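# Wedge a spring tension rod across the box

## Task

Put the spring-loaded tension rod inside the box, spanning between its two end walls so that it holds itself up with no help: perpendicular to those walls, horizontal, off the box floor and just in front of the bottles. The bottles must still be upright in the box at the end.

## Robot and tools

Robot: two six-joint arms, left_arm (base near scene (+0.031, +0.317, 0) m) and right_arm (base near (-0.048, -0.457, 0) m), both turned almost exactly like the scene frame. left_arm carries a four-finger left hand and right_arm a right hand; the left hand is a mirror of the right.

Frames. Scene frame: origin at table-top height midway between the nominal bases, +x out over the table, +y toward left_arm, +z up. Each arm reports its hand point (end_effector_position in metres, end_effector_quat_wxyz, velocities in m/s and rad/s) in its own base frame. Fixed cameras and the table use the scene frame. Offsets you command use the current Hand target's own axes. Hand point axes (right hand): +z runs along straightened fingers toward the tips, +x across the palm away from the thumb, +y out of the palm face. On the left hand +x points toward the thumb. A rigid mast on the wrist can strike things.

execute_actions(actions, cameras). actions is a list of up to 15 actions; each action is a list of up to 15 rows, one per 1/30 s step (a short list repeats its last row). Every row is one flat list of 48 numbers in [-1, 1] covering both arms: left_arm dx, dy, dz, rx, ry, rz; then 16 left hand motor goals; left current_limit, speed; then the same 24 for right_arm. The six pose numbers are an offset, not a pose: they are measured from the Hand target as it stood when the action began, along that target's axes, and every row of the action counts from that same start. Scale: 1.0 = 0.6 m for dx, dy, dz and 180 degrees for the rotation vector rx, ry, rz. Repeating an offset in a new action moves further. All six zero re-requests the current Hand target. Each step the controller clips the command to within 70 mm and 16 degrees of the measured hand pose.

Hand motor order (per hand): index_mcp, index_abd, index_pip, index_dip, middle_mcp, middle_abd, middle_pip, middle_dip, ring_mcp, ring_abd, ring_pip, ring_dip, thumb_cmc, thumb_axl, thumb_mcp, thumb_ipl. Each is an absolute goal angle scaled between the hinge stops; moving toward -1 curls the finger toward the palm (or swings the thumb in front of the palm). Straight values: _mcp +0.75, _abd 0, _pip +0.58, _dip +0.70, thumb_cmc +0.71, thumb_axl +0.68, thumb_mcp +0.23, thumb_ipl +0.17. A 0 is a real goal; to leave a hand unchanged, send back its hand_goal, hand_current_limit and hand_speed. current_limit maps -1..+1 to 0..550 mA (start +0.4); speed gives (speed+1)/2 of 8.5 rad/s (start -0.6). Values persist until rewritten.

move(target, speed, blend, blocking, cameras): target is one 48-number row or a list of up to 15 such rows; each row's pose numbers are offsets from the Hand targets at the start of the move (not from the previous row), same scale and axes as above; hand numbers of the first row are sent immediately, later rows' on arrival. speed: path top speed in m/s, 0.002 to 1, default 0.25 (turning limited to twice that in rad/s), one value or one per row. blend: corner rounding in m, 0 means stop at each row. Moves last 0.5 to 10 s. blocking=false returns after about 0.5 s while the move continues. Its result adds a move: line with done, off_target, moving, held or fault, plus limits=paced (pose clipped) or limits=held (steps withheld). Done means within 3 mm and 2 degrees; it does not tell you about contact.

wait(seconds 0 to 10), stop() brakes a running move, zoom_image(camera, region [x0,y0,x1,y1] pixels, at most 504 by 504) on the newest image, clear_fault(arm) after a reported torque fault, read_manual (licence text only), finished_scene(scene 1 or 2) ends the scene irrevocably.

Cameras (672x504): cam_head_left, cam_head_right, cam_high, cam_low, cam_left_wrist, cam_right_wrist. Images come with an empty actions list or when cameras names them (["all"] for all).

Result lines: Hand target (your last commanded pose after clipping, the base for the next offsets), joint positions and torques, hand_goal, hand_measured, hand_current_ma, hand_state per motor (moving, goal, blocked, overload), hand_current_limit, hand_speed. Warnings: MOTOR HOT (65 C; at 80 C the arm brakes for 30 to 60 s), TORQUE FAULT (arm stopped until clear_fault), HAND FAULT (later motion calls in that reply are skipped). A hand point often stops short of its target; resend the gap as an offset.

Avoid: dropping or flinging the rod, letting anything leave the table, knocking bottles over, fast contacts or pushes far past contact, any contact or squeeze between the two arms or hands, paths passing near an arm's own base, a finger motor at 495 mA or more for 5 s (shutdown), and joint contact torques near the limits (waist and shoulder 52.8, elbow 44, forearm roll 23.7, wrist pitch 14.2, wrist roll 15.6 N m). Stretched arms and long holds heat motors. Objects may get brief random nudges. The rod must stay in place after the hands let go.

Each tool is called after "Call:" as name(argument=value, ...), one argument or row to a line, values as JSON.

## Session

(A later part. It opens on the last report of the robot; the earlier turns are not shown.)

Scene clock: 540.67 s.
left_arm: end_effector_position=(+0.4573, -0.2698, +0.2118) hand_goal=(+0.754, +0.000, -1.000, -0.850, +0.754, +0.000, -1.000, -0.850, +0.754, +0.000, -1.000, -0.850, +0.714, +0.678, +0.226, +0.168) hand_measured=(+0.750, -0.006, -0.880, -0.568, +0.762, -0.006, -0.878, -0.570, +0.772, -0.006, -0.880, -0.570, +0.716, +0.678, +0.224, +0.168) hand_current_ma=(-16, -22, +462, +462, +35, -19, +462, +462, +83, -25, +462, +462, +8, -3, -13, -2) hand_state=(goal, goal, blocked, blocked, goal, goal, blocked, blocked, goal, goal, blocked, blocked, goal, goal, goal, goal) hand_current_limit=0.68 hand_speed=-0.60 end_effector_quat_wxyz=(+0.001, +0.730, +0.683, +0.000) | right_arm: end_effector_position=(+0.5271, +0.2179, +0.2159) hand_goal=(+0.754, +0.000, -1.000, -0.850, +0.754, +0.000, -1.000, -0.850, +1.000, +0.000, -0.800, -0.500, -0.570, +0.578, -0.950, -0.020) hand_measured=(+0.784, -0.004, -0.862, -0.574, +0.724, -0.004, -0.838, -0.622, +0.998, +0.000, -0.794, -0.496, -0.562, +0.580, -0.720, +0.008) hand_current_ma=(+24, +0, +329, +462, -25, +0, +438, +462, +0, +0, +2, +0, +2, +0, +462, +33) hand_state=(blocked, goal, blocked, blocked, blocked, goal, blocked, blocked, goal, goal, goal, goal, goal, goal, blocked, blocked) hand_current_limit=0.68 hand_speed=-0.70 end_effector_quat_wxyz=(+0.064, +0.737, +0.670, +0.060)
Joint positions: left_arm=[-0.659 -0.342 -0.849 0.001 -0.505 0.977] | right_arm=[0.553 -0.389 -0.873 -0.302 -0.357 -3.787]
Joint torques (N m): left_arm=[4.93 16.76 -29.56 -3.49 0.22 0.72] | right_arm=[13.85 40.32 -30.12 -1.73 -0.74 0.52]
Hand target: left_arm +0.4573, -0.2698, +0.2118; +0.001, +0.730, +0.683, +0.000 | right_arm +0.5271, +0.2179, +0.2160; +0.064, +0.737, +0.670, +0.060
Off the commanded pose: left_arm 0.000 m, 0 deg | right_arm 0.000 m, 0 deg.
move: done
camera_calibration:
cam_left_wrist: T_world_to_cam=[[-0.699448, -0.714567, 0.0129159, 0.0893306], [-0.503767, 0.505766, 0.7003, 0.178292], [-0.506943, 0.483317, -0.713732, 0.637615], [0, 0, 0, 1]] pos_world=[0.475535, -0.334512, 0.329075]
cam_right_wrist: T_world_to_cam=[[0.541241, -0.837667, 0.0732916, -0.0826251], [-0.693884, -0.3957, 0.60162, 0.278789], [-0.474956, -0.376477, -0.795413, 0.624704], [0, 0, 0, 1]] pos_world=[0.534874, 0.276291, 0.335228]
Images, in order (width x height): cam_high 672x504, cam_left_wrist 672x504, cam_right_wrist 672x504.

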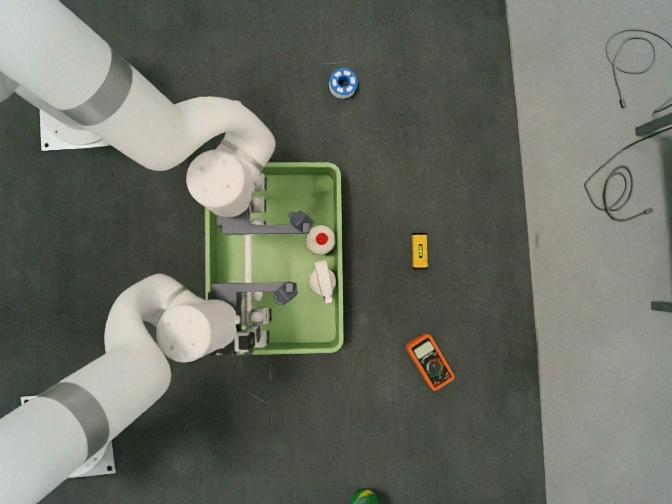

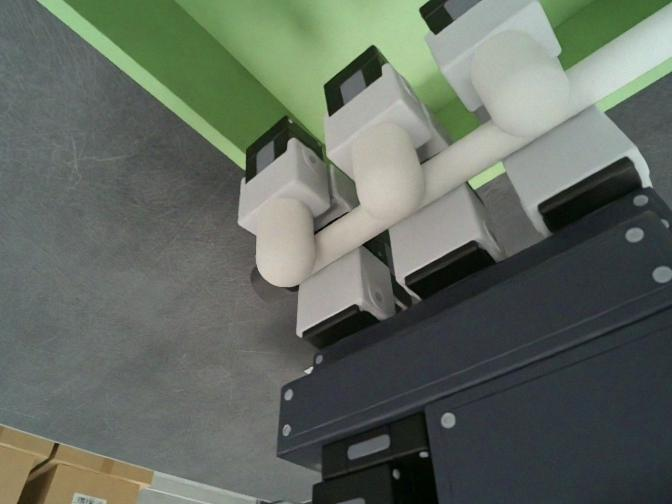

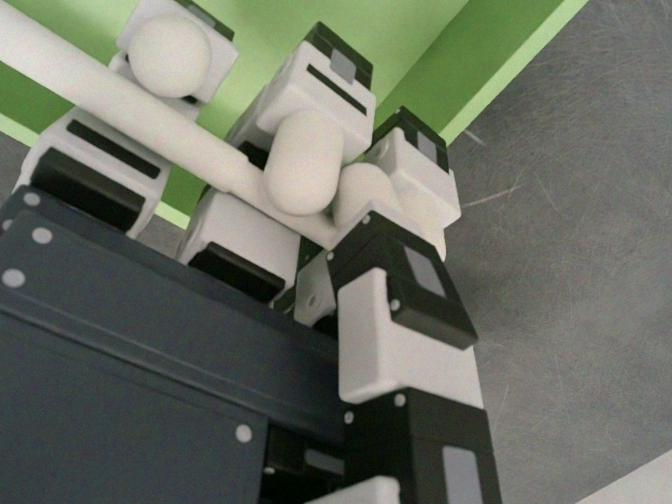

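Call:
move(
  target=[
    [0,0.1483,0,0,0,0,0.754,0,-1,-0.85,0.754,0,-1,-0.85,0.754,0,-1,-0.85,0.714,0.678,0.226,0.168,0.68,-0.6,0,0.1461,0.0258,0,0,0,0.754,0,-1,-0.85,0.754,0,-1,-0.85,1,0,-0.8,-0.5,-0.571,0.578,-0.95,-0.02,0.68,-0.7],
  ],
  speed=0.05,
  cameras=["cam_high","cam_left_wrist","cam_right_wrist","cam_head_left","cam_low"],
)

Call:
zoom_image(
  camera="cam_high",
  region=[190, 140, 370, 370],
)

Call:
zoom_image(
  camera="cam_head_left",
  region=[220, 160, 440, 310],
)

Call:
zoom_image(
  camera="cam_low",
  region=[200, 150, 420, 290],
)

Scene clock: 555.50 s.
left_arm: end_effector_position=(+0.5461, -0.2757, +0.2120) hand_goal=(+0.754, +0.000, -1.000, -0.850, +0.754, +0.000, -1.000, -0.850, +0.754, +0.000, -1.000, -0.850, +0.714, +0.678, +0.226, +0.168) hand_measured=(+0.750, -0.006, -0.880, -0.568, +0.762, -0.006, -0.878, -0.570, +0.772, -0.006, -0.880, -0.570, +0.716, +0.678, +0.224, +0.168) hand_current_ma=(-20, -22, +462, +462, +35, -19, +462, +462, +84, -25, +462, +462, +8, -3, -13, -2) hand_state=(goal, goal, blocked, blocked, goal, goal, blocked, blocked, goal, goal, blocked, blocked, goal, goal, goal, goal) hand_current_limit=0.68 hand_speed=-0.60 end_effector_quat_wxyz=(+0.001, +0.730, +0.683, +0.000) | right_arm: end_effector_position=(+0.6156, +0.2094, +0.2160) hand_goal=(+0.754, +0.000, -1.000, -0.850, +0.754, +0.000, -1.000, -0.850, +1.000, +0.000, -0.800, -0.500, -0.570, +0.578, -0.950, -0.020) hand_measured=(+0.784, -0.004, -0.862, -0.574, +0.724, -0.004, -0.838, -0.622, +0.998, +0.000, -0.794, -0.496, -0.562, +0.580, -0.720, +0.008) hand_current_ma=(+24, +0, +329, +462, -25, +0, +438, +462, +0, +0, +2, +0, +2, +0, +462, +33) hand_state=(blocked, goal, blocked, blocked, blocked, goal, blocked, blocked, goal, goal, goal, goal, goal, goal, blocked, blocked) hand_current_limit=0.68 hand_speed=-0.70 end_effector_quat_wxyz=(+0.064, +0.737, +0.670, +0.060)
Joint positions: left_arm=[-0.567 -0.498 -1.076 0.001 -0.577 1.069] | right_arm=[0.456 -0.536 -1.096 -0.223 -0.417 -3.963]
Joint torques (N m): left_arm=[3.87 20.5 -30.02 -3.57 0.39 0.7] | right_arm=[-4.88 37.13 -33.47 3.12 -1.19 -2.31]
Hand target: left_arm +0.5461, -0.2757, +0.2120; +0.001, +0.730, +0.683, +0.000 | right_arm +0.6157, +0.2094, +0.2160; +0.064, +0.737, +0.670, +0.060
Off the commanded pose: left_arm 0.000 m, 0 deg | right_arm 0.000 m, 0 deg.
move: done
camera_calibration:
cam_left_wrist: T_world_to_cam=[[-0.699412, -0.714601, 0.0129664, 0.147246], [-0.503706, 0.505707, 0.700386, 0.225737], [-0.507054, 0.483327, -0.713646, 0.685616], [0, 0, 0, 1]] pos_world=[0.564335, -0.340312, 0.329275]
cam_right_wrist: T_world_to_cam=[[0.541241, -0.837667, 0.0732916, -0.137707], [-0.693884, -0.3957, 0.60162, 0.336843], [-0.474956, -0.376477, -0.795413, 0.663665], [0, 0, 0, 1]] pos_world=[0.623474, 0.267791, 0.335328]
Images, in order (width x height): cam_head_left 672x504, cam_high 672x504, cam_low 672x504, cam_left_wrist 672x504, cam_right_wrist 672x504.

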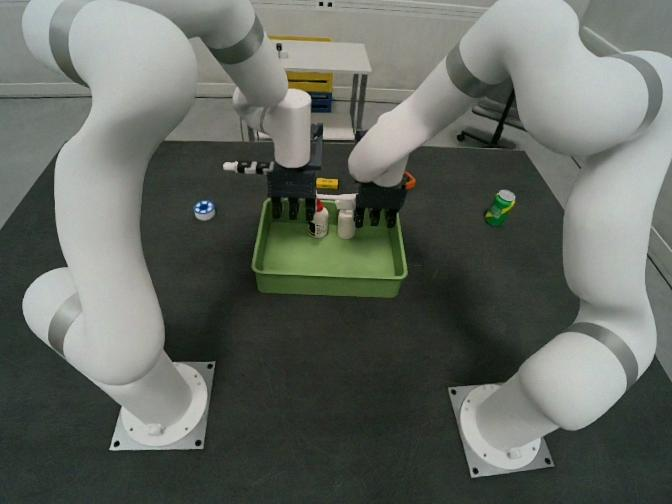

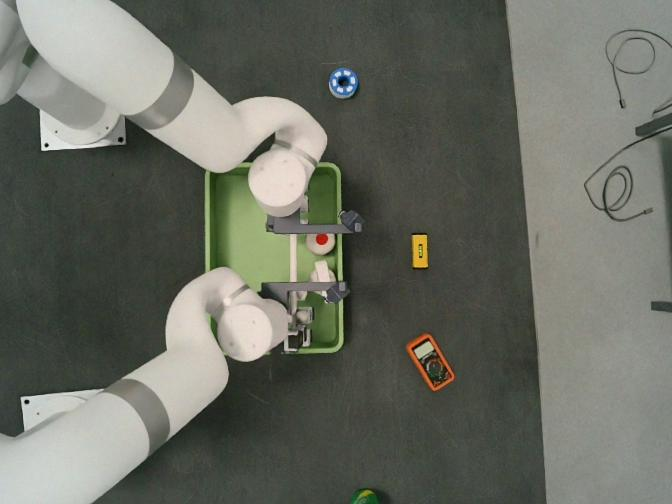

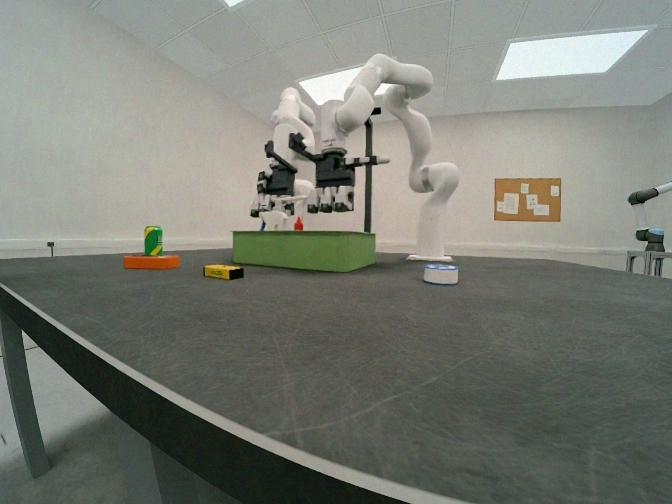

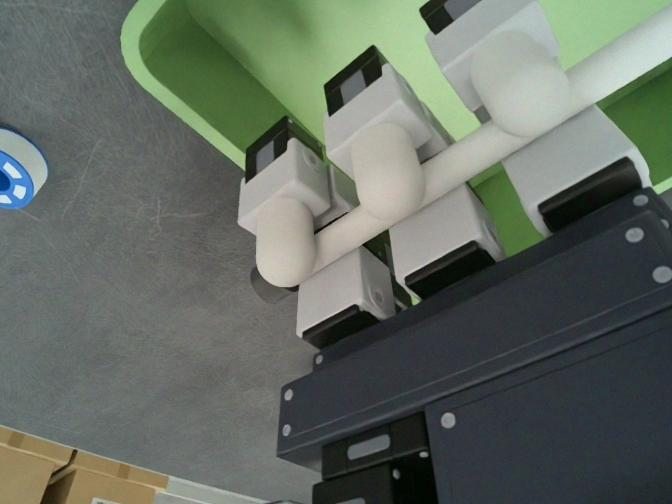

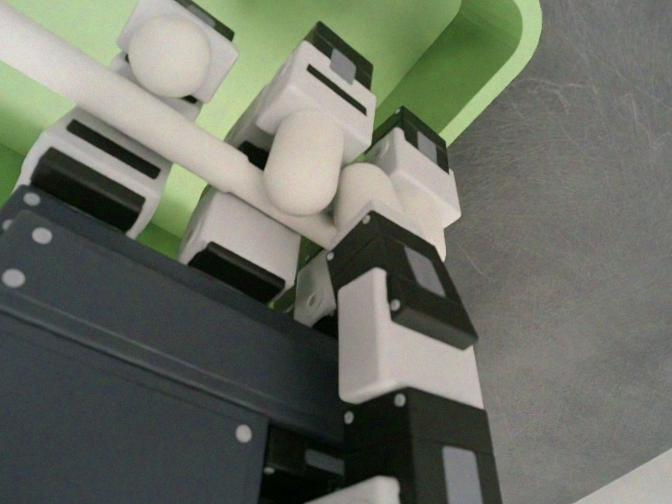

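Scaled by 2.191 from the camera's 672x504 image, which has a finer 960x720 frame.

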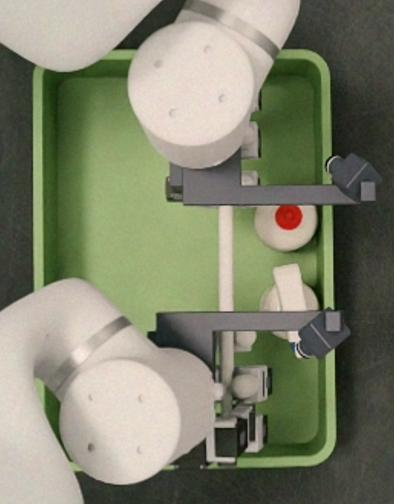

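Scaled by 2.291 from the camera's 672x504 image, which has a finer 960x720 frame.

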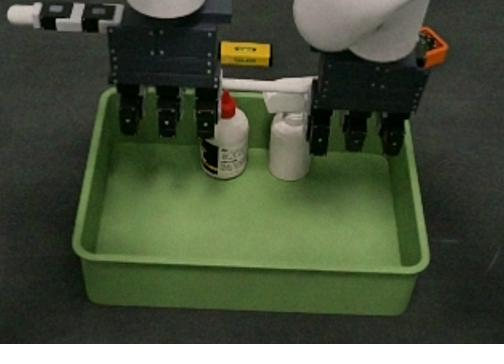

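Scaled by 2.291 from the camera's 672x504 image, which has a finer 960x720 frame.

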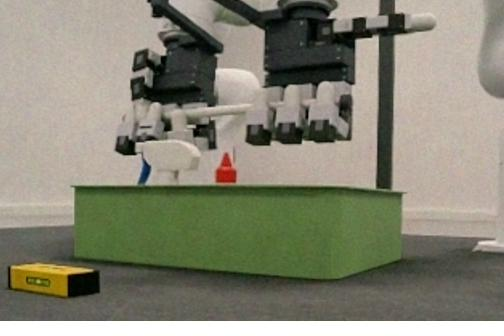

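Call:
move(
  target=[
    [0,0,0.1267,0,0,0,0.754,0,-1,-0.85,0.754,0,-1,-0.85,0.754,0,-1,-0.85,0.714,0.678,0.226,0.168,0.68,-0.6,0,-0.022,0.1248,0,0,0,0.754,0,-1,-0.85,0.754,0,-1,-0.85,1,0,-0.8,-0.5,-0.571,0.578,-0.95,-0.02,0.68,-0.7],
  ],
  speed=0.04,
  cameras=["cam_high","cam_left_wrist","cam_right_wrist","cam_head_left","cam_head_right"],
)

Call:
zoom_image(
  camera="cam_high",
  region=[190, 140, 370, 370],
)

Call:
zoom_image(
  camera="cam_head_left",
  region=[240, 180, 430, 300],
)

Call:
zoom_image(
  camera="cam_head_right",
  region=[230, 180, 420, 300],
)

Scene clock: 570.77 s.
left_arm: end_effector_position=(+0.5462, -0.2757, +0.1359) hand_goal=(+0.754, +0.000, -1.000, -0.850, +0.754, +0.000, -1.000, -0.850, +0.754, +0.000, -1.000, -0.850, +0.714, +0.678, +0.226, +0.168) hand_measured=(+0.750, -0.006, -0.880, -0.568, +0.762, -0.006, -0.878, -0.570, +0.772, -0.006, -0.880, -0.570, +0.716, +0.678, +0.224, +0.168) hand_current_ma=(-22, -22, +462, +462, +35, -19, +462, +462, +90, -25, +462, +462, +8, -3, -13, -2) hand_state=(goal, goal, blocked, blocked, goal, goal, blocked, blocked, goal, goal, blocked, blocked, goal, goal, goal, goal) hand_current_limit=0.68 hand_speed=-0.60 end_effector_quat_wxyz=(+0.001, +0.730, +0.683, +0.000) | right_arm: end_effector_position=(+0.6158, +0.2095, +0.1400) hand_goal=(+0.754, +0.000, -1.000, -0.850, +0.754, +0.000, -1.000, -0.850, +1.000, +0.000, -0.800, -0.500, -0.570, +0.578, -0.950, -0.020) hand_measured=(+0.784, -0.004, -0.862, -0.574, +0.724, -0.004, -0.838, -0.622, +0.998, +0.000, -0.794, -0.496, -0.562, +0.580, -0.720, +0.008) hand_current_ma=(+24, +0, +329, +462, -25, +0, +438, +462, +0, +0, +2, +0, +2, +0, +462, +33) hand_state=(blocked, goal, blocked, blocked, blocked, goal, blocked, blocked, goal, goal, goal, goal, goal, goal, blocked, blocked) hand_current_limit=0.68 hand_speed=-0.70 end_effector_quat_wxyz=(+0.064, +0.737, +0.670, +0.060)
Joint positions: left_arm=[-0.567 -0.63 -1.064 0.001 -0.433 1.068] | right_arm=[0.456 -0.67 -1.09 -0.327 -0.283 -3.852]
Joint torques (N m): left_arm=[5.12 22.54 -29.11 3.61 5 -1.51] | right_arm=[24.9 40.02 -30.64 -1.8 2.37 0.47]
Hand target: left_arm +0.5462, -0.2757, +0.1360; +0.001, +0.730, +0.683, +0.000 | right_arm +0.6158, +0.2096, +0.1400; +0.064, +0.737, +0.670, +0.060
Off the commanded pose: left_arm 0.000 m, 0 deg | right_arm 0.000 m, 0 deg.
move: done
camera_calibration:
cam_left_wrist: T_world_to_cam=[[-0.699375, -0.714638, 0.0129151, 0.148282], [-0.503757, 0.505655, 0.700387, 0.279098], [-0.507054, 0.483327, -0.713646, 0.631358], [0, 0, 0, 1]] pos_world=[0.564435, -0.340312, 0.253175]
cam_right_wrist: T_world_to_cam=[[0.541144, -0.837731, 0.0732743, -0.132078], [-0.693948, -0.395646, 0.601582, 0.38278], [-0.474974, -0.376391, -0.795443, 0.603341], [0, 0, 0, 1]] pos_world=[0.623674, 0.267891, 0.259328]
Images, in order (width x height): cam_head_left 672x504, cam_head_right 672x504, cam_high 672x504, cam_left_wrist 672x504, cam_right_wrist 672x504.

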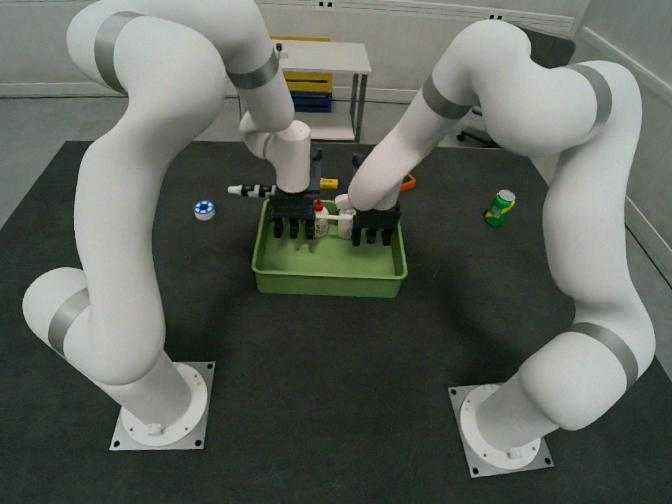

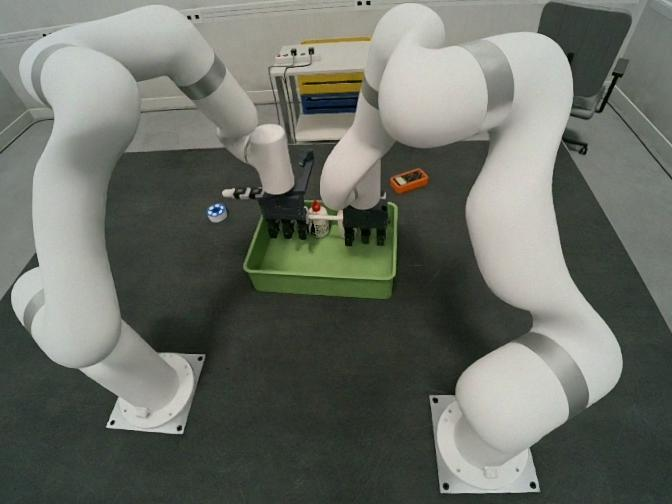

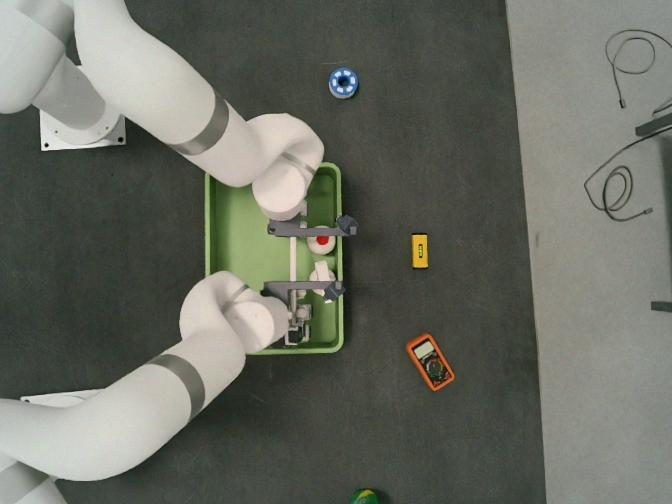

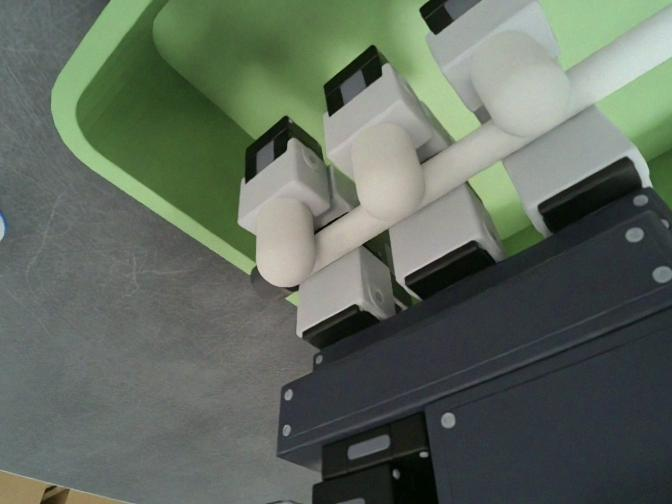

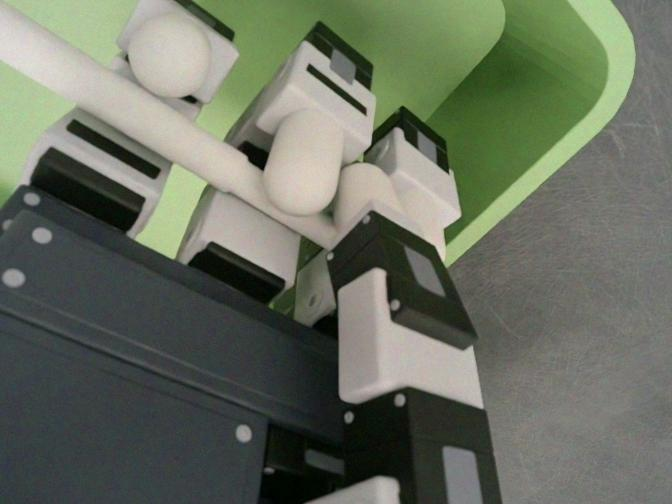

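Scaled by 2.191 from the camera's 672x504 image, which has a finer 960x720 frame.

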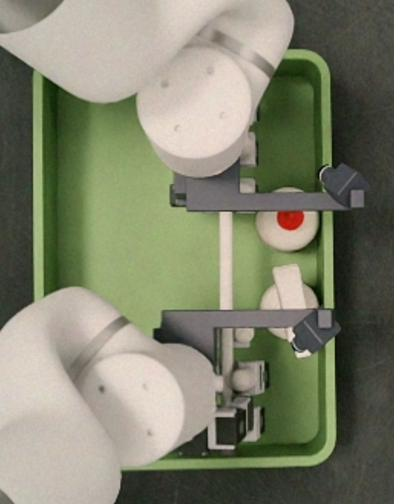

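Scaled by 2.653 from the camera's 672x504 image, which has a finer 960x720 frame.

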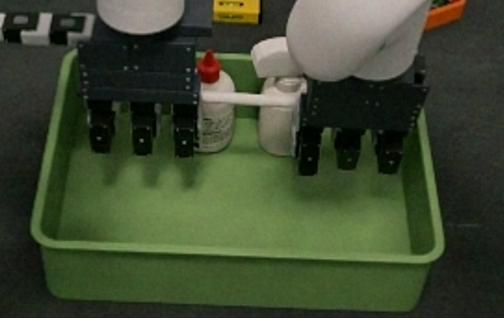

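Scaled by 2.653 from the camera's 672x504 image, which has a finer 960x720 frame.

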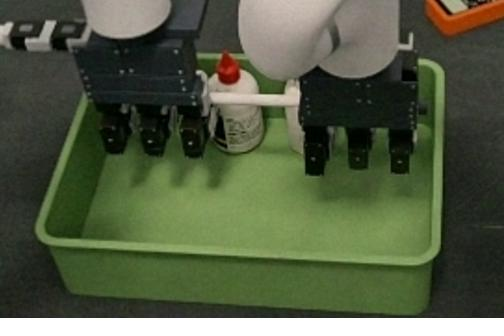

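Call:
zoom_image(
  camera="cam_left_wrist",
  region=[120, 160, 360, 340],
)

Call:
zoom_image(
  camera="cam_right_wrist",
  region=[360, 120, 600, 340],
)

Scaled by 2.100 from the camera's 672x504 image, which has a finer 960x720 frame.

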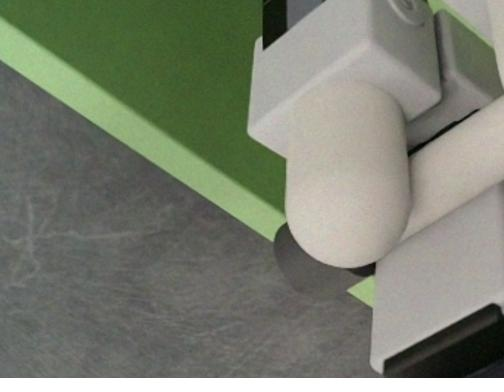

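Scaled by 2.100 from the camera's 672x504 image, which has a finer 960x720 frame.

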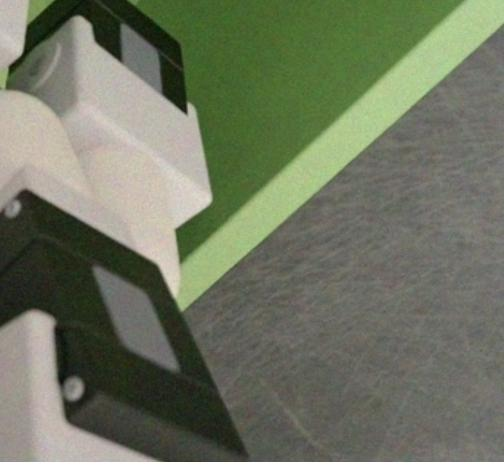

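Call:
move(
  target=[
    [0.0125,0,0,0,0,0,0.754,0,-1,-0.85,0.754,0,-1,-0.85,0.754,0,-1,-0.85,0.714,0.678,0.226,0.168,0.68,-0.6,0.0125,0,0,0,0,0,0.754,0,-1,-0.85,0.754,0,-1,-0.85,1,0,-0.8,-0.5,-0.571,0.578,-0.95,-0.02,0.68,-0.7],
  ],
  speed=0.03,
  cameras=["cam_head_left","cam_head_right","cam_low"],
)

Call:
zoom_image(
  camera="cam_head_left",
  region=[290, 195, 380, 245],
)

Call:
zoom_image(
  camera="cam_head_right",
  region=[280, 190, 370, 240],
)

Call:
zoom_image(
  camera="cam_low",
  region=[220, 190, 390, 280],
)

Scene clock: 596.20 s.
left_arm: end_effector_position=(+0.5467, -0.2683, +0.1360) hand_goal=(+0.754, +0.000, -1.000, -0.850, +0.754, +0.000, -1.000, -0.850, +0.754, +0.000, -1.000, -0.850, +0.714, +0.678, +0.226, +0.168) hand_measured=(+0.750, -0.006, -0.880, -0.568, +0.762, -0.006, -0.878, -0.570, +0.772, -0.006, -0.880, -0.570, +0.716, +0.678, +0.224, +0.168) hand_current_ma=(-22, -22, +462, +462, +35, -19, +462, +462, +90, -25, +462, +462, +8, -3, -13, -2) hand_state=(goal, goal, blocked, blocked, goal, goal, blocked, blocked, goal, goal, blocked, blocked, goal, goal, goal, goal) hand_current_limit=0.68 hand_speed=-0.60 end_effector_quat_wxyz=(+0.001, +0.730, +0.683, +0.000) | right_arm: end_effector_position=(+0.6165, +0.2170, +0.1400) hand_goal=(+0.754, +0.000, -1.000, -0.850, +0.754, +0.000, -1.000, -0.850, +1.000, +0.000, -0.800, -0.500, -0.570, +0.578, -0.950, -0.020) hand_measured=(+0.784, -0.004, -0.862, -0.574, +0.724, -0.004, -0.838, -0.622, +0.998, +0.000, -0.794, -0.496, -0.562, +0.580, -0.720, +0.008) hand_current_ma=(+24, +0, +329, +462, -25, +0, +438, +462, +0, +0, +2, +0, +2, +0, +462, +33) hand_state=(blocked, goal, blocked, blocked, blocked, goal, blocked, blocked, goal, goal, goal, goal, goal, goal, blocked, blocked) hand_current_limit=0.68 hand_speed=-0.70 end_effector_quat_wxyz=(+0.064, +0.737, +0.670, +0.060)
Joint positions: left_arm=[-0.555 -0.623 -1.053 0.001 -0.428 1.08] | right_arm=[0.467 -0.677 -1.102 -0.326 -0.289 -3.843]
Joint torques (N m): left_arm=[2.66 36.02 -17.15 2.4 5.13 0.77] | right_arm=[28.36 39.56 -30.49 2.72 -1.1 0.47]
Hand target: left_arm +0.5467, -0.2682, +0.1360; +0.001, +0.730, +0.683, +0.000 | right_arm +0.6165, +0.2171, +0.1400; +0.064, +0.737, +0.670, +0.060
Off the commanded pose: left_arm 0.000 m, 0 deg | right_arm 0.000 m, 0 deg.
move: done
Images, in order (width x height): cam_head_left 672x504, cam_head_right 672x504, cam_low 672x504.

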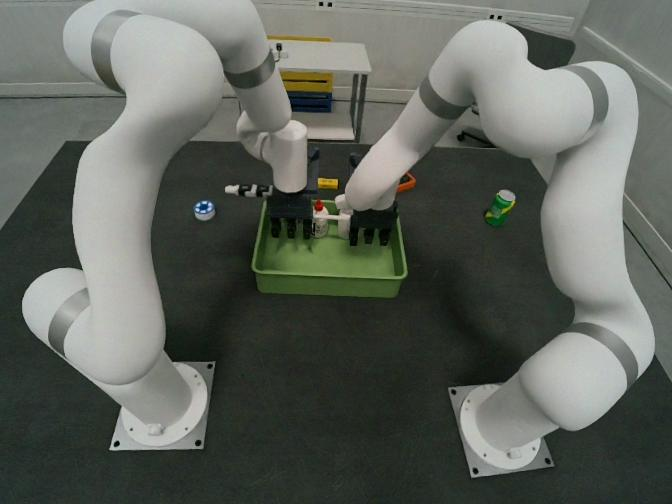

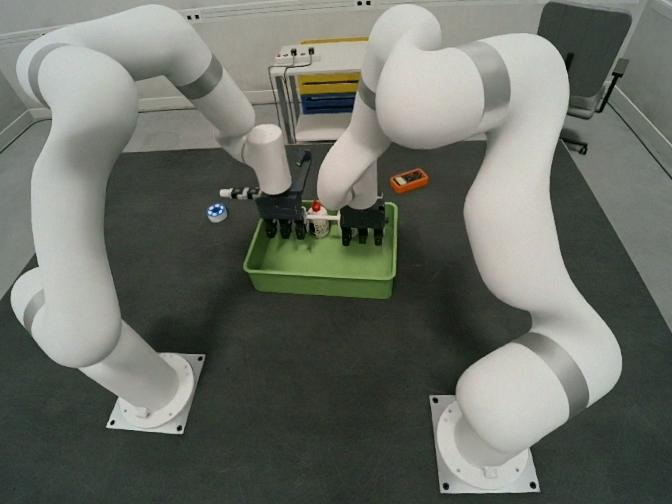

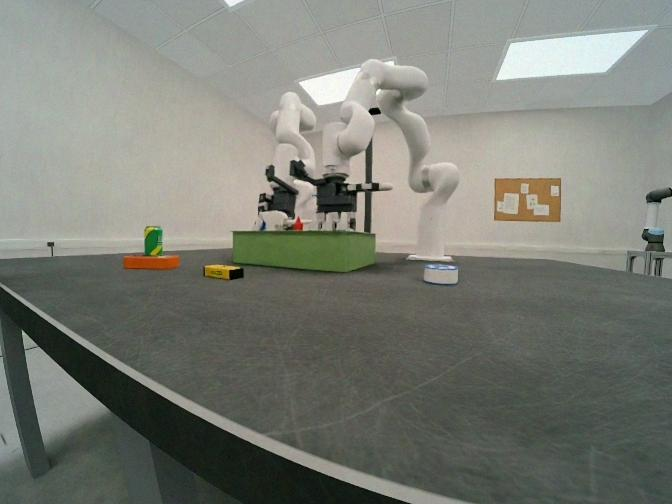

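Scaled by 5.600 from the camera's 672x504 image, which has a finer 960x720 frame.

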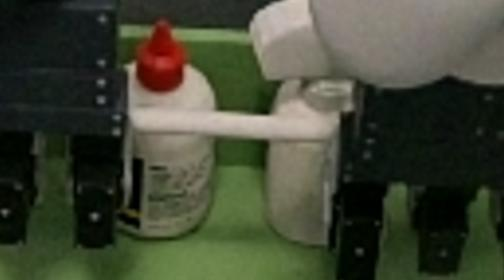

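Scaled by 5.600 from the camera's 672x504 image, which has a finer 960x720 frame.

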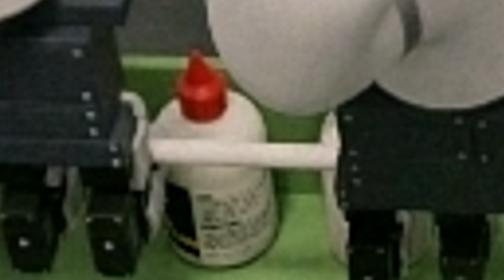

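Scaled by 2.965 from the camera's 672x504 image, which has a finer 960x720 frame.

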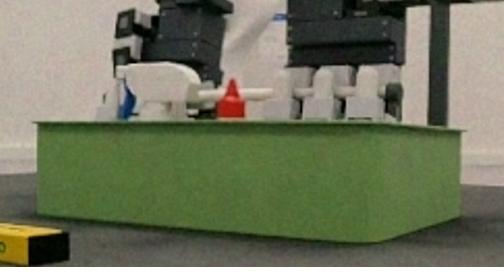

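Call:
move(
  target=[
    [0,0,0.0417,0,0,0,0.754,0,-1,-0.85,0.754,0,-1,-0.85,0.754,0,-1,-0.85,0.714,0.678,0.226,0.168,0.68,-0.6,0,-0.0073,0.041,0,0,0,0.754,0,-1,-0.85,0.754,0,-1,-0.85,1,0,-0.8,-0.5,-0.571,0.578,-0.95,-0.02,0.68,-0.7],
  ],
  speed=0.025,
  cameras=["cam_head_left","cam_high","cam_left_wrist","cam_right_wrist"],
)

Call:
zoom_image(
  camera="cam_head_left",
  region=[240, 180, 430, 300],
)

Call:
zoom_image(
  camera="cam_left_wrist",
  region=[120, 160, 360, 340],
)

Call:
zoom_image(
  camera="cam_right_wrist",
  region=[360, 120, 600, 340],
)

Call:
zoom_image(
  camera="cam_high",
  region=[190, 140, 370, 370],
)

Scene clock: 606.70 s.
left_arm: end_effector_position=(+0.5468, -0.2682, +0.1110) hand_goal=(+0.754, +0.000, -1.000, -0.850, +0.754, +0.000, -1.000, -0.850, +0.754, +0.000, -1.000, -0.850, +0.714, +0.678, +0.226, +0.168) hand_measured=(+0.750, -0.006, -0.880, -0.568, +0.762, -0.006, -0.878, -0.570, +0.774, -0.006, -0.880, -0.570, +0.716, +0.678, +0.224, +0.168) hand_current_ma=(-21, -22, +462, +462, +35, -19, +462, +462, +94, -25, +462, +462, +8, -3, -13, -2) hand_state=(goal, goal, blocked, blocked, goal, goal, blocked, blocked, goal, goal, blocked, blocked, goal, goal, goal, goal) hand_current_limit=0.68 hand_speed=-0.60 end_effector_quat_wxyz=(+0.001, +0.730, +0.683, +0.000) | right_arm: end_effector_position=(+0.6165, +0.2171, +0.1151) hand_goal=(+0.754, +0.000, -1.000, -0.850, +0.754, +0.000, -1.000, -0.850, +1.000, +0.000, -0.800, -0.500, -0.570, +0.578, -0.950, -0.020) hand_measured=(+0.784, -0.004, -0.862, -0.574, +0.724, -0.004, -0.838, -0.622, +0.998, +0.000, -0.794, -0.496, -0.562, +0.580, -0.720, +0.008) hand_current_ma=(+24, +0, +329, +462, -25, +0, +438, +462, +0, +0, +2, +0, +2, +0, +462, +33) hand_state=(blocked, goal, blocked, blocked, blocked, goal, blocked, blocked, goal, goal, goal, goal, goal, goal, blocked, blocked) hand_current_limit=0.68 hand_speed=-0.70 end_effector_quat_wxyz=(+0.064, +0.737, +0.670, +0.060)
Joint positions: left_arm=[-0.555 -0.671 -1.056 0.001 -0.383 1.081] | right_arm=[0.467 -0.725 -1.107 -0.379 -0.249 -3.787]
Joint torques (N m): left_arm=[3.08 22.57 -27.39 3.3 4.98 -1.43] | right_arm=[28.59 41.26 -30.3 -2.67 2.48 0.4]
Hand target: left_arm +0.5468, -0.2682, +0.1109; +0.001, +0.730, +0.683, +0.000 | right_arm +0.6165, +0.2171, +0.1150; +0.064, +0.737, +0.670, +0.060
Off the commanded pose: left_arm 0.000 m, 0 deg | right_arm 0.000 m, 0 deg.
move: done
camera_calibration:
cam_left_wrist: T_world_to_cam=[[-0.699376, -0.714635, 0.0130162, 0.154291], [-0.503767, 0.505765, 0.7003, 0.29323], [-0.507042, 0.483216, -0.71373, 0.61022], [0, 0, 0, 1]] pos_world=[0.565035, -0.332912, 0.228175]
cam_right_wrist: T_world_to_cam=[[0.541202, -0.837698, 0.0732247, -0.124292], [-0.693902, -0.395715, 0.601589, 0.401302], [-0.474974, -0.376392, -0.795443, 0.586648], [0, 0, 0, 1]] pos_world=[0.624374, 0.275491, 0.234328]
Images, in order (width x height): cam_head_left 672x504, cam_high 672x504, cam_left_wrist 672x504, cam_right_wrist 672x504.

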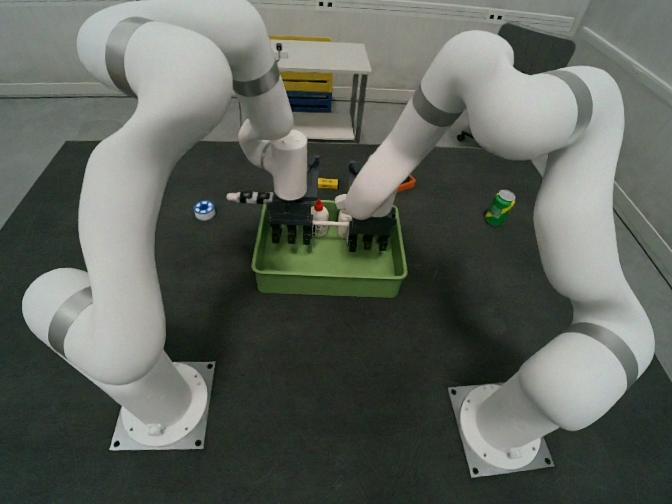

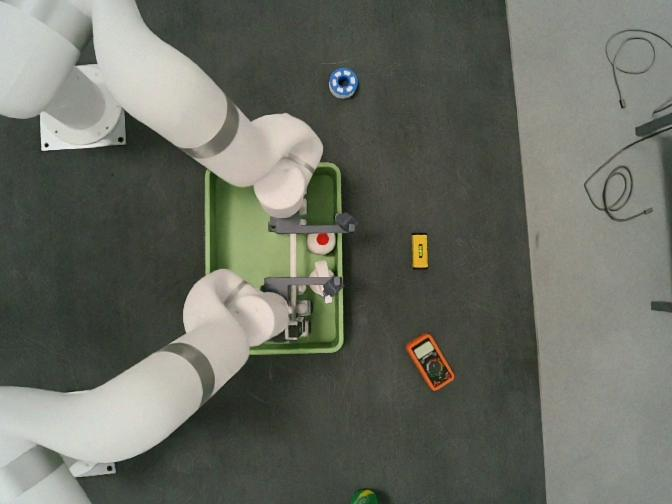

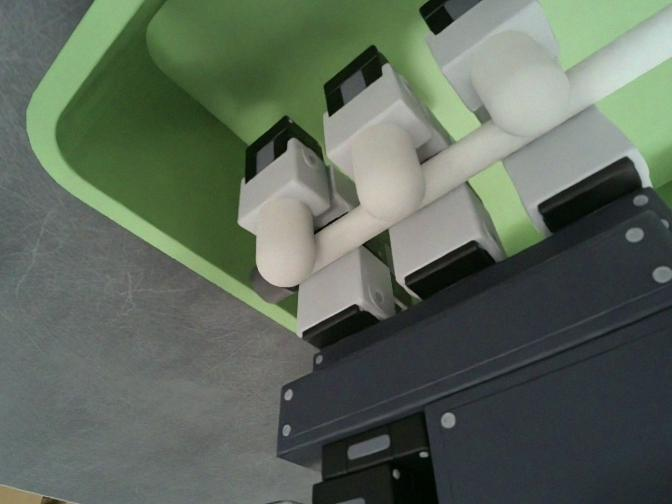

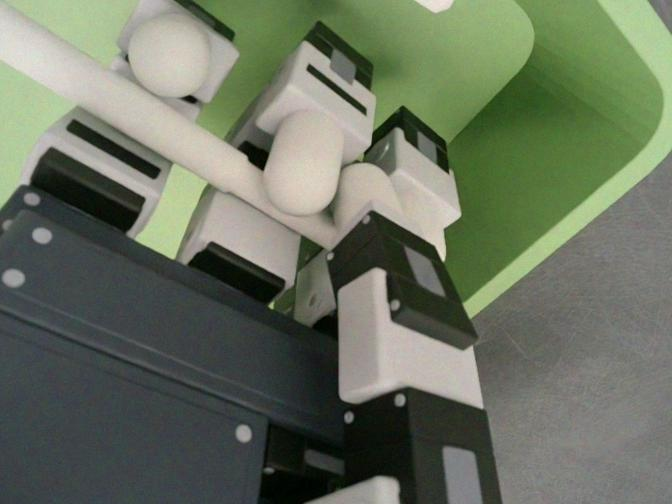

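Scaled by 2.653 from the camera's 672x504 image, which has a finer 960x720 frame.

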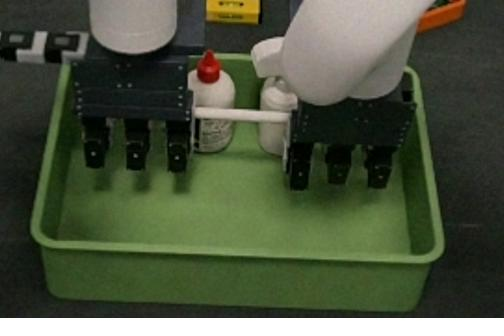

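Scaled by 2.100 from the camera's 672x504 image, which has a finer 960x720 frame.

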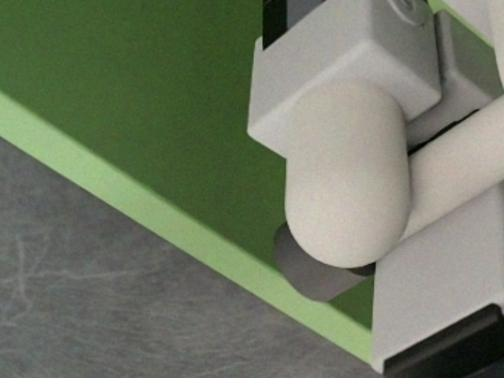

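Scaled by 2.100 from the camera's 672x504 image, which has a finer 960x720 frame.

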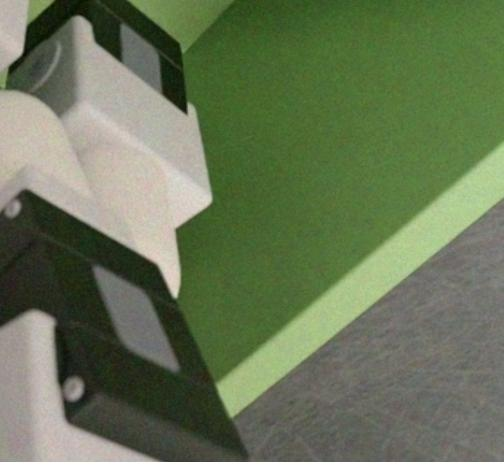

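Scaled by 2.191 from the camera's 672x504 image, which has a finer 960x720 frame.

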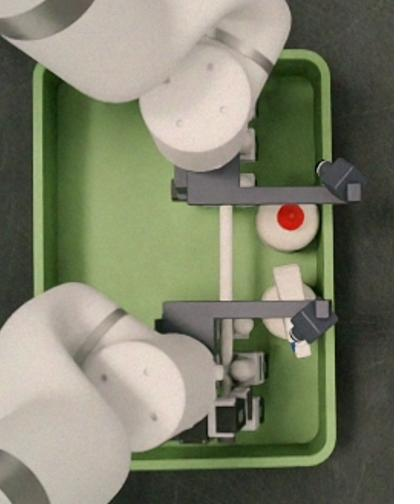

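Call:
move(
  target=[
    [0,0,0.0358,0,0,0,0.754,0,-1,-0.85,0.754,0,-1,-0.85,0.754,0,-1,-0.85,0.714,0.678,0.226,0.168,0.68,-0.6,0,-0.0062,0.0353,0,0,0,0.754,0,-1,-0.85,0.754,0,-1,-0.85,1,0,-0.8,-0.5,-0.571,0.578,-0.95,-0.02,0.68,-0.7],
  ],
  speed=0.025,
  cameras=["cam_head_left","cam_high","cam_left_wrist","cam_right_wrist","cam_low"],
)

Call:
zoom_image(
  camera="cam_head_left",
  region=[240, 180, 430, 300],
)

Call:
zoom_image(
  camera="cam_high",
  region=[250, 190, 350, 320],
)

Scene clock: 624.97 s.
left_arm: end_effector_position=(+0.5468, -0.2682, +0.0895) hand_goal=(+0.754, +0.000, -1.000, -0.850, +0.754, +0.000, -1.000, -0.850, +0.754, +0.000, -1.000, -0.850, +0.714, +0.678, +0.226, +0.168) hand_measured=(+0.750, -0.006, -0.880, -0.568, +0.762, -0.006, -0.878, -0.570, +0.774, -0.006, -0.880, -0.570, +0.716, +0.678, +0.224, +0.168) hand_current_ma=(-21, -22, +462, +462, +35, -19, +462, +462, +94, -25, +462, +462, +8, -3, -13, -2) hand_state=(goal, goal, blocked, blocked, goal, goal, blocked, blocked, goal, goal, blocked, blocked, goal, goal, goal, goal) hand_current_limit=0.68 hand_speed=-0.60 end_effector_quat_wxyz=(+0.001, +0.730, +0.683, +0.000) | right_arm: end_effector_position=(+0.6166, +0.2172, +0.0936) hand_goal=(+0.754, +0.000, -1.000, -0.850, +0.754, +0.000, -1.000, -0.850, +1.000, +0.000, -0.800, -0.500, -0.570, +0.578, -0.950, -0.020) hand_measured=(+0.784, -0.004, -0.862, -0.574, +0.724, -0.004, -0.838, -0.622, +0.998, +0.000, -0.794, -0.496, -0.562, +0.580, -0.720, +0.008) hand_current_ma=(+24, +0, +329, +462, -25, +0, +438, +462, +0, +0, +2, +0, +2, +0, +462, +33) hand_state=(blocked, goal, blocked, blocked, blocked, goal, blocked, blocked, goal, goal, goal, goal, goal, goal, blocked, blocked) hand_current_limit=0.68 hand_speed=-0.70 end_effector_quat_wxyz=(+0.064, +0.737, +0.670, +0.060)
Joint positions: left_arm=[-0.555 -0.714 -1.061 0.002 -0.346 1.08] | right_arm=[0.467 -0.767 -1.115 -0.438 -0.217 -3.727]
Joint torques (N m): left_arm=[4.54 23.16 -27.79 3.75 5.08 -1.65] | right_arm=[14.88 44.78 -28.84 -1.99 2.61 0.41]
Hand target: left_arm +0.5468, -0.2682, +0.0895; +0.001, +0.730, +0.683, +0.000 | right_arm +0.6166, +0.2172, +0.0935; +0.064, +0.737, +0.670, +0.060
Off the commanded pose: left_arm 0.000 m, 0 deg | right_arm 0.000 m, 0 deg.
move: done
camera_calibration:
cam_left_wrist: T_world_to_cam=[[-0.699412, -0.714601, 0.0129666, 0.154611], [-0.503792, 0.50579, 0.700264, 0.308247], [-0.506968, 0.48324, -0.713766, 0.59492], [0, 0, 0, 1]] pos_world=[0.565035, -0.332912, 0.206775]
cam_right_wrist: T_world_to_cam=[[0.541202, -0.837698, 0.0732247, -0.122634], [-0.693902, -0.395715, 0.601589, 0.414276], [-0.474974, -0.376392, -0.795443, 0.569584], [0, 0, 0, 1]] pos_world=[0.624374, 0.275591, 0.212828]
Images, in order (width x height): cam_head_left 672x504, cam_high 672x504, cam_low 672x504, cam_left_wrist 672x504, cam_right_wrist 672x504.

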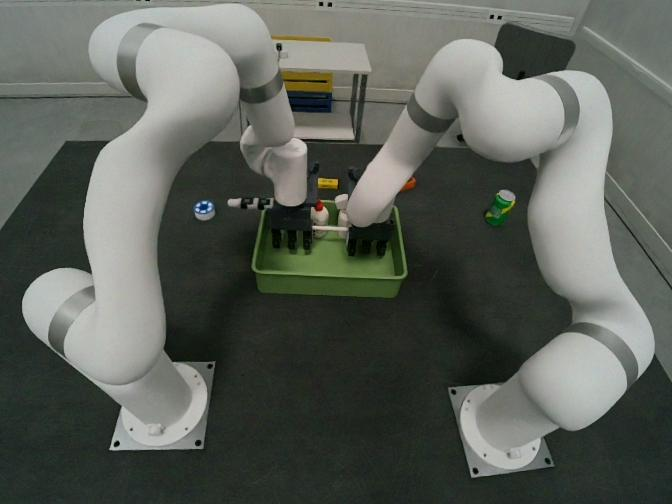

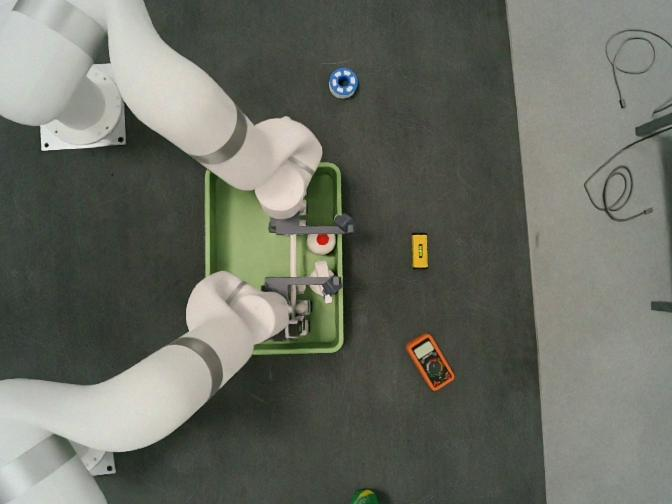

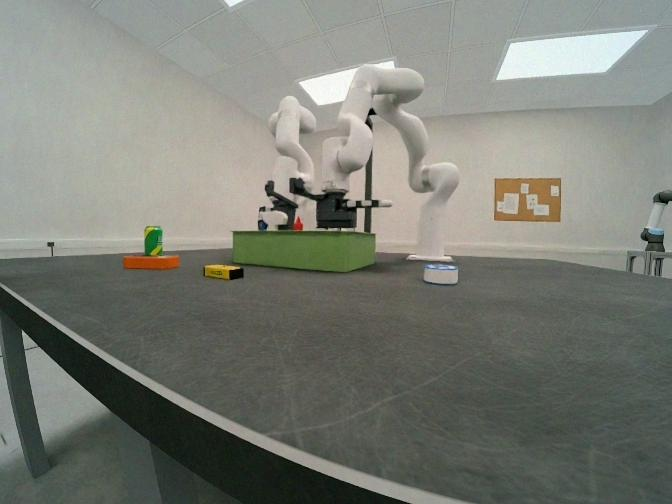

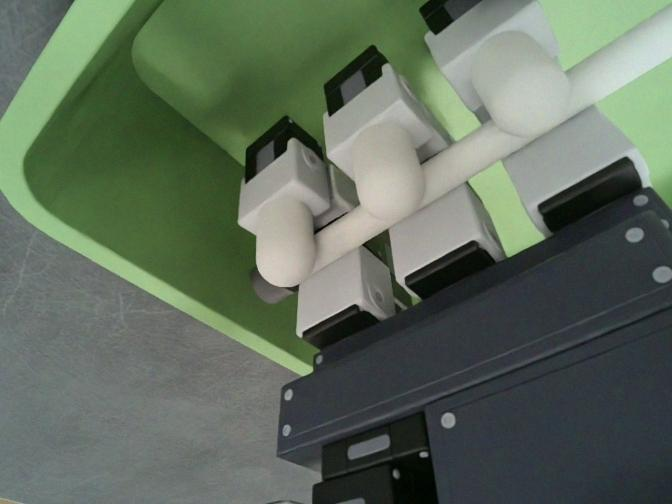

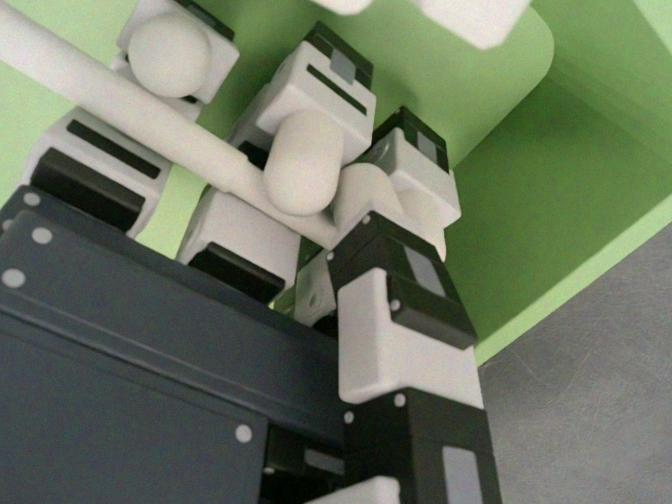

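Scaled by 2.653 from the camera's 672x504 image, which has a finer 960x720 frame.

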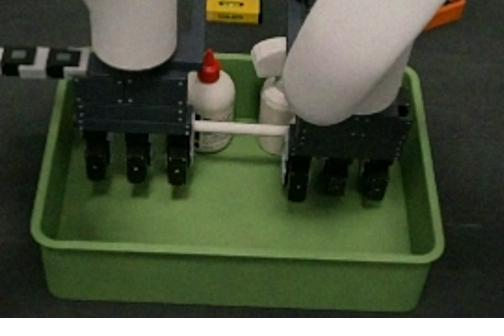

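Scaled by 3.877 from the camera's 672x504 image, which has a finer 960x720 frame.

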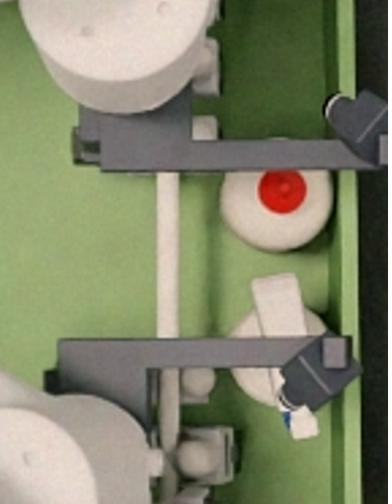

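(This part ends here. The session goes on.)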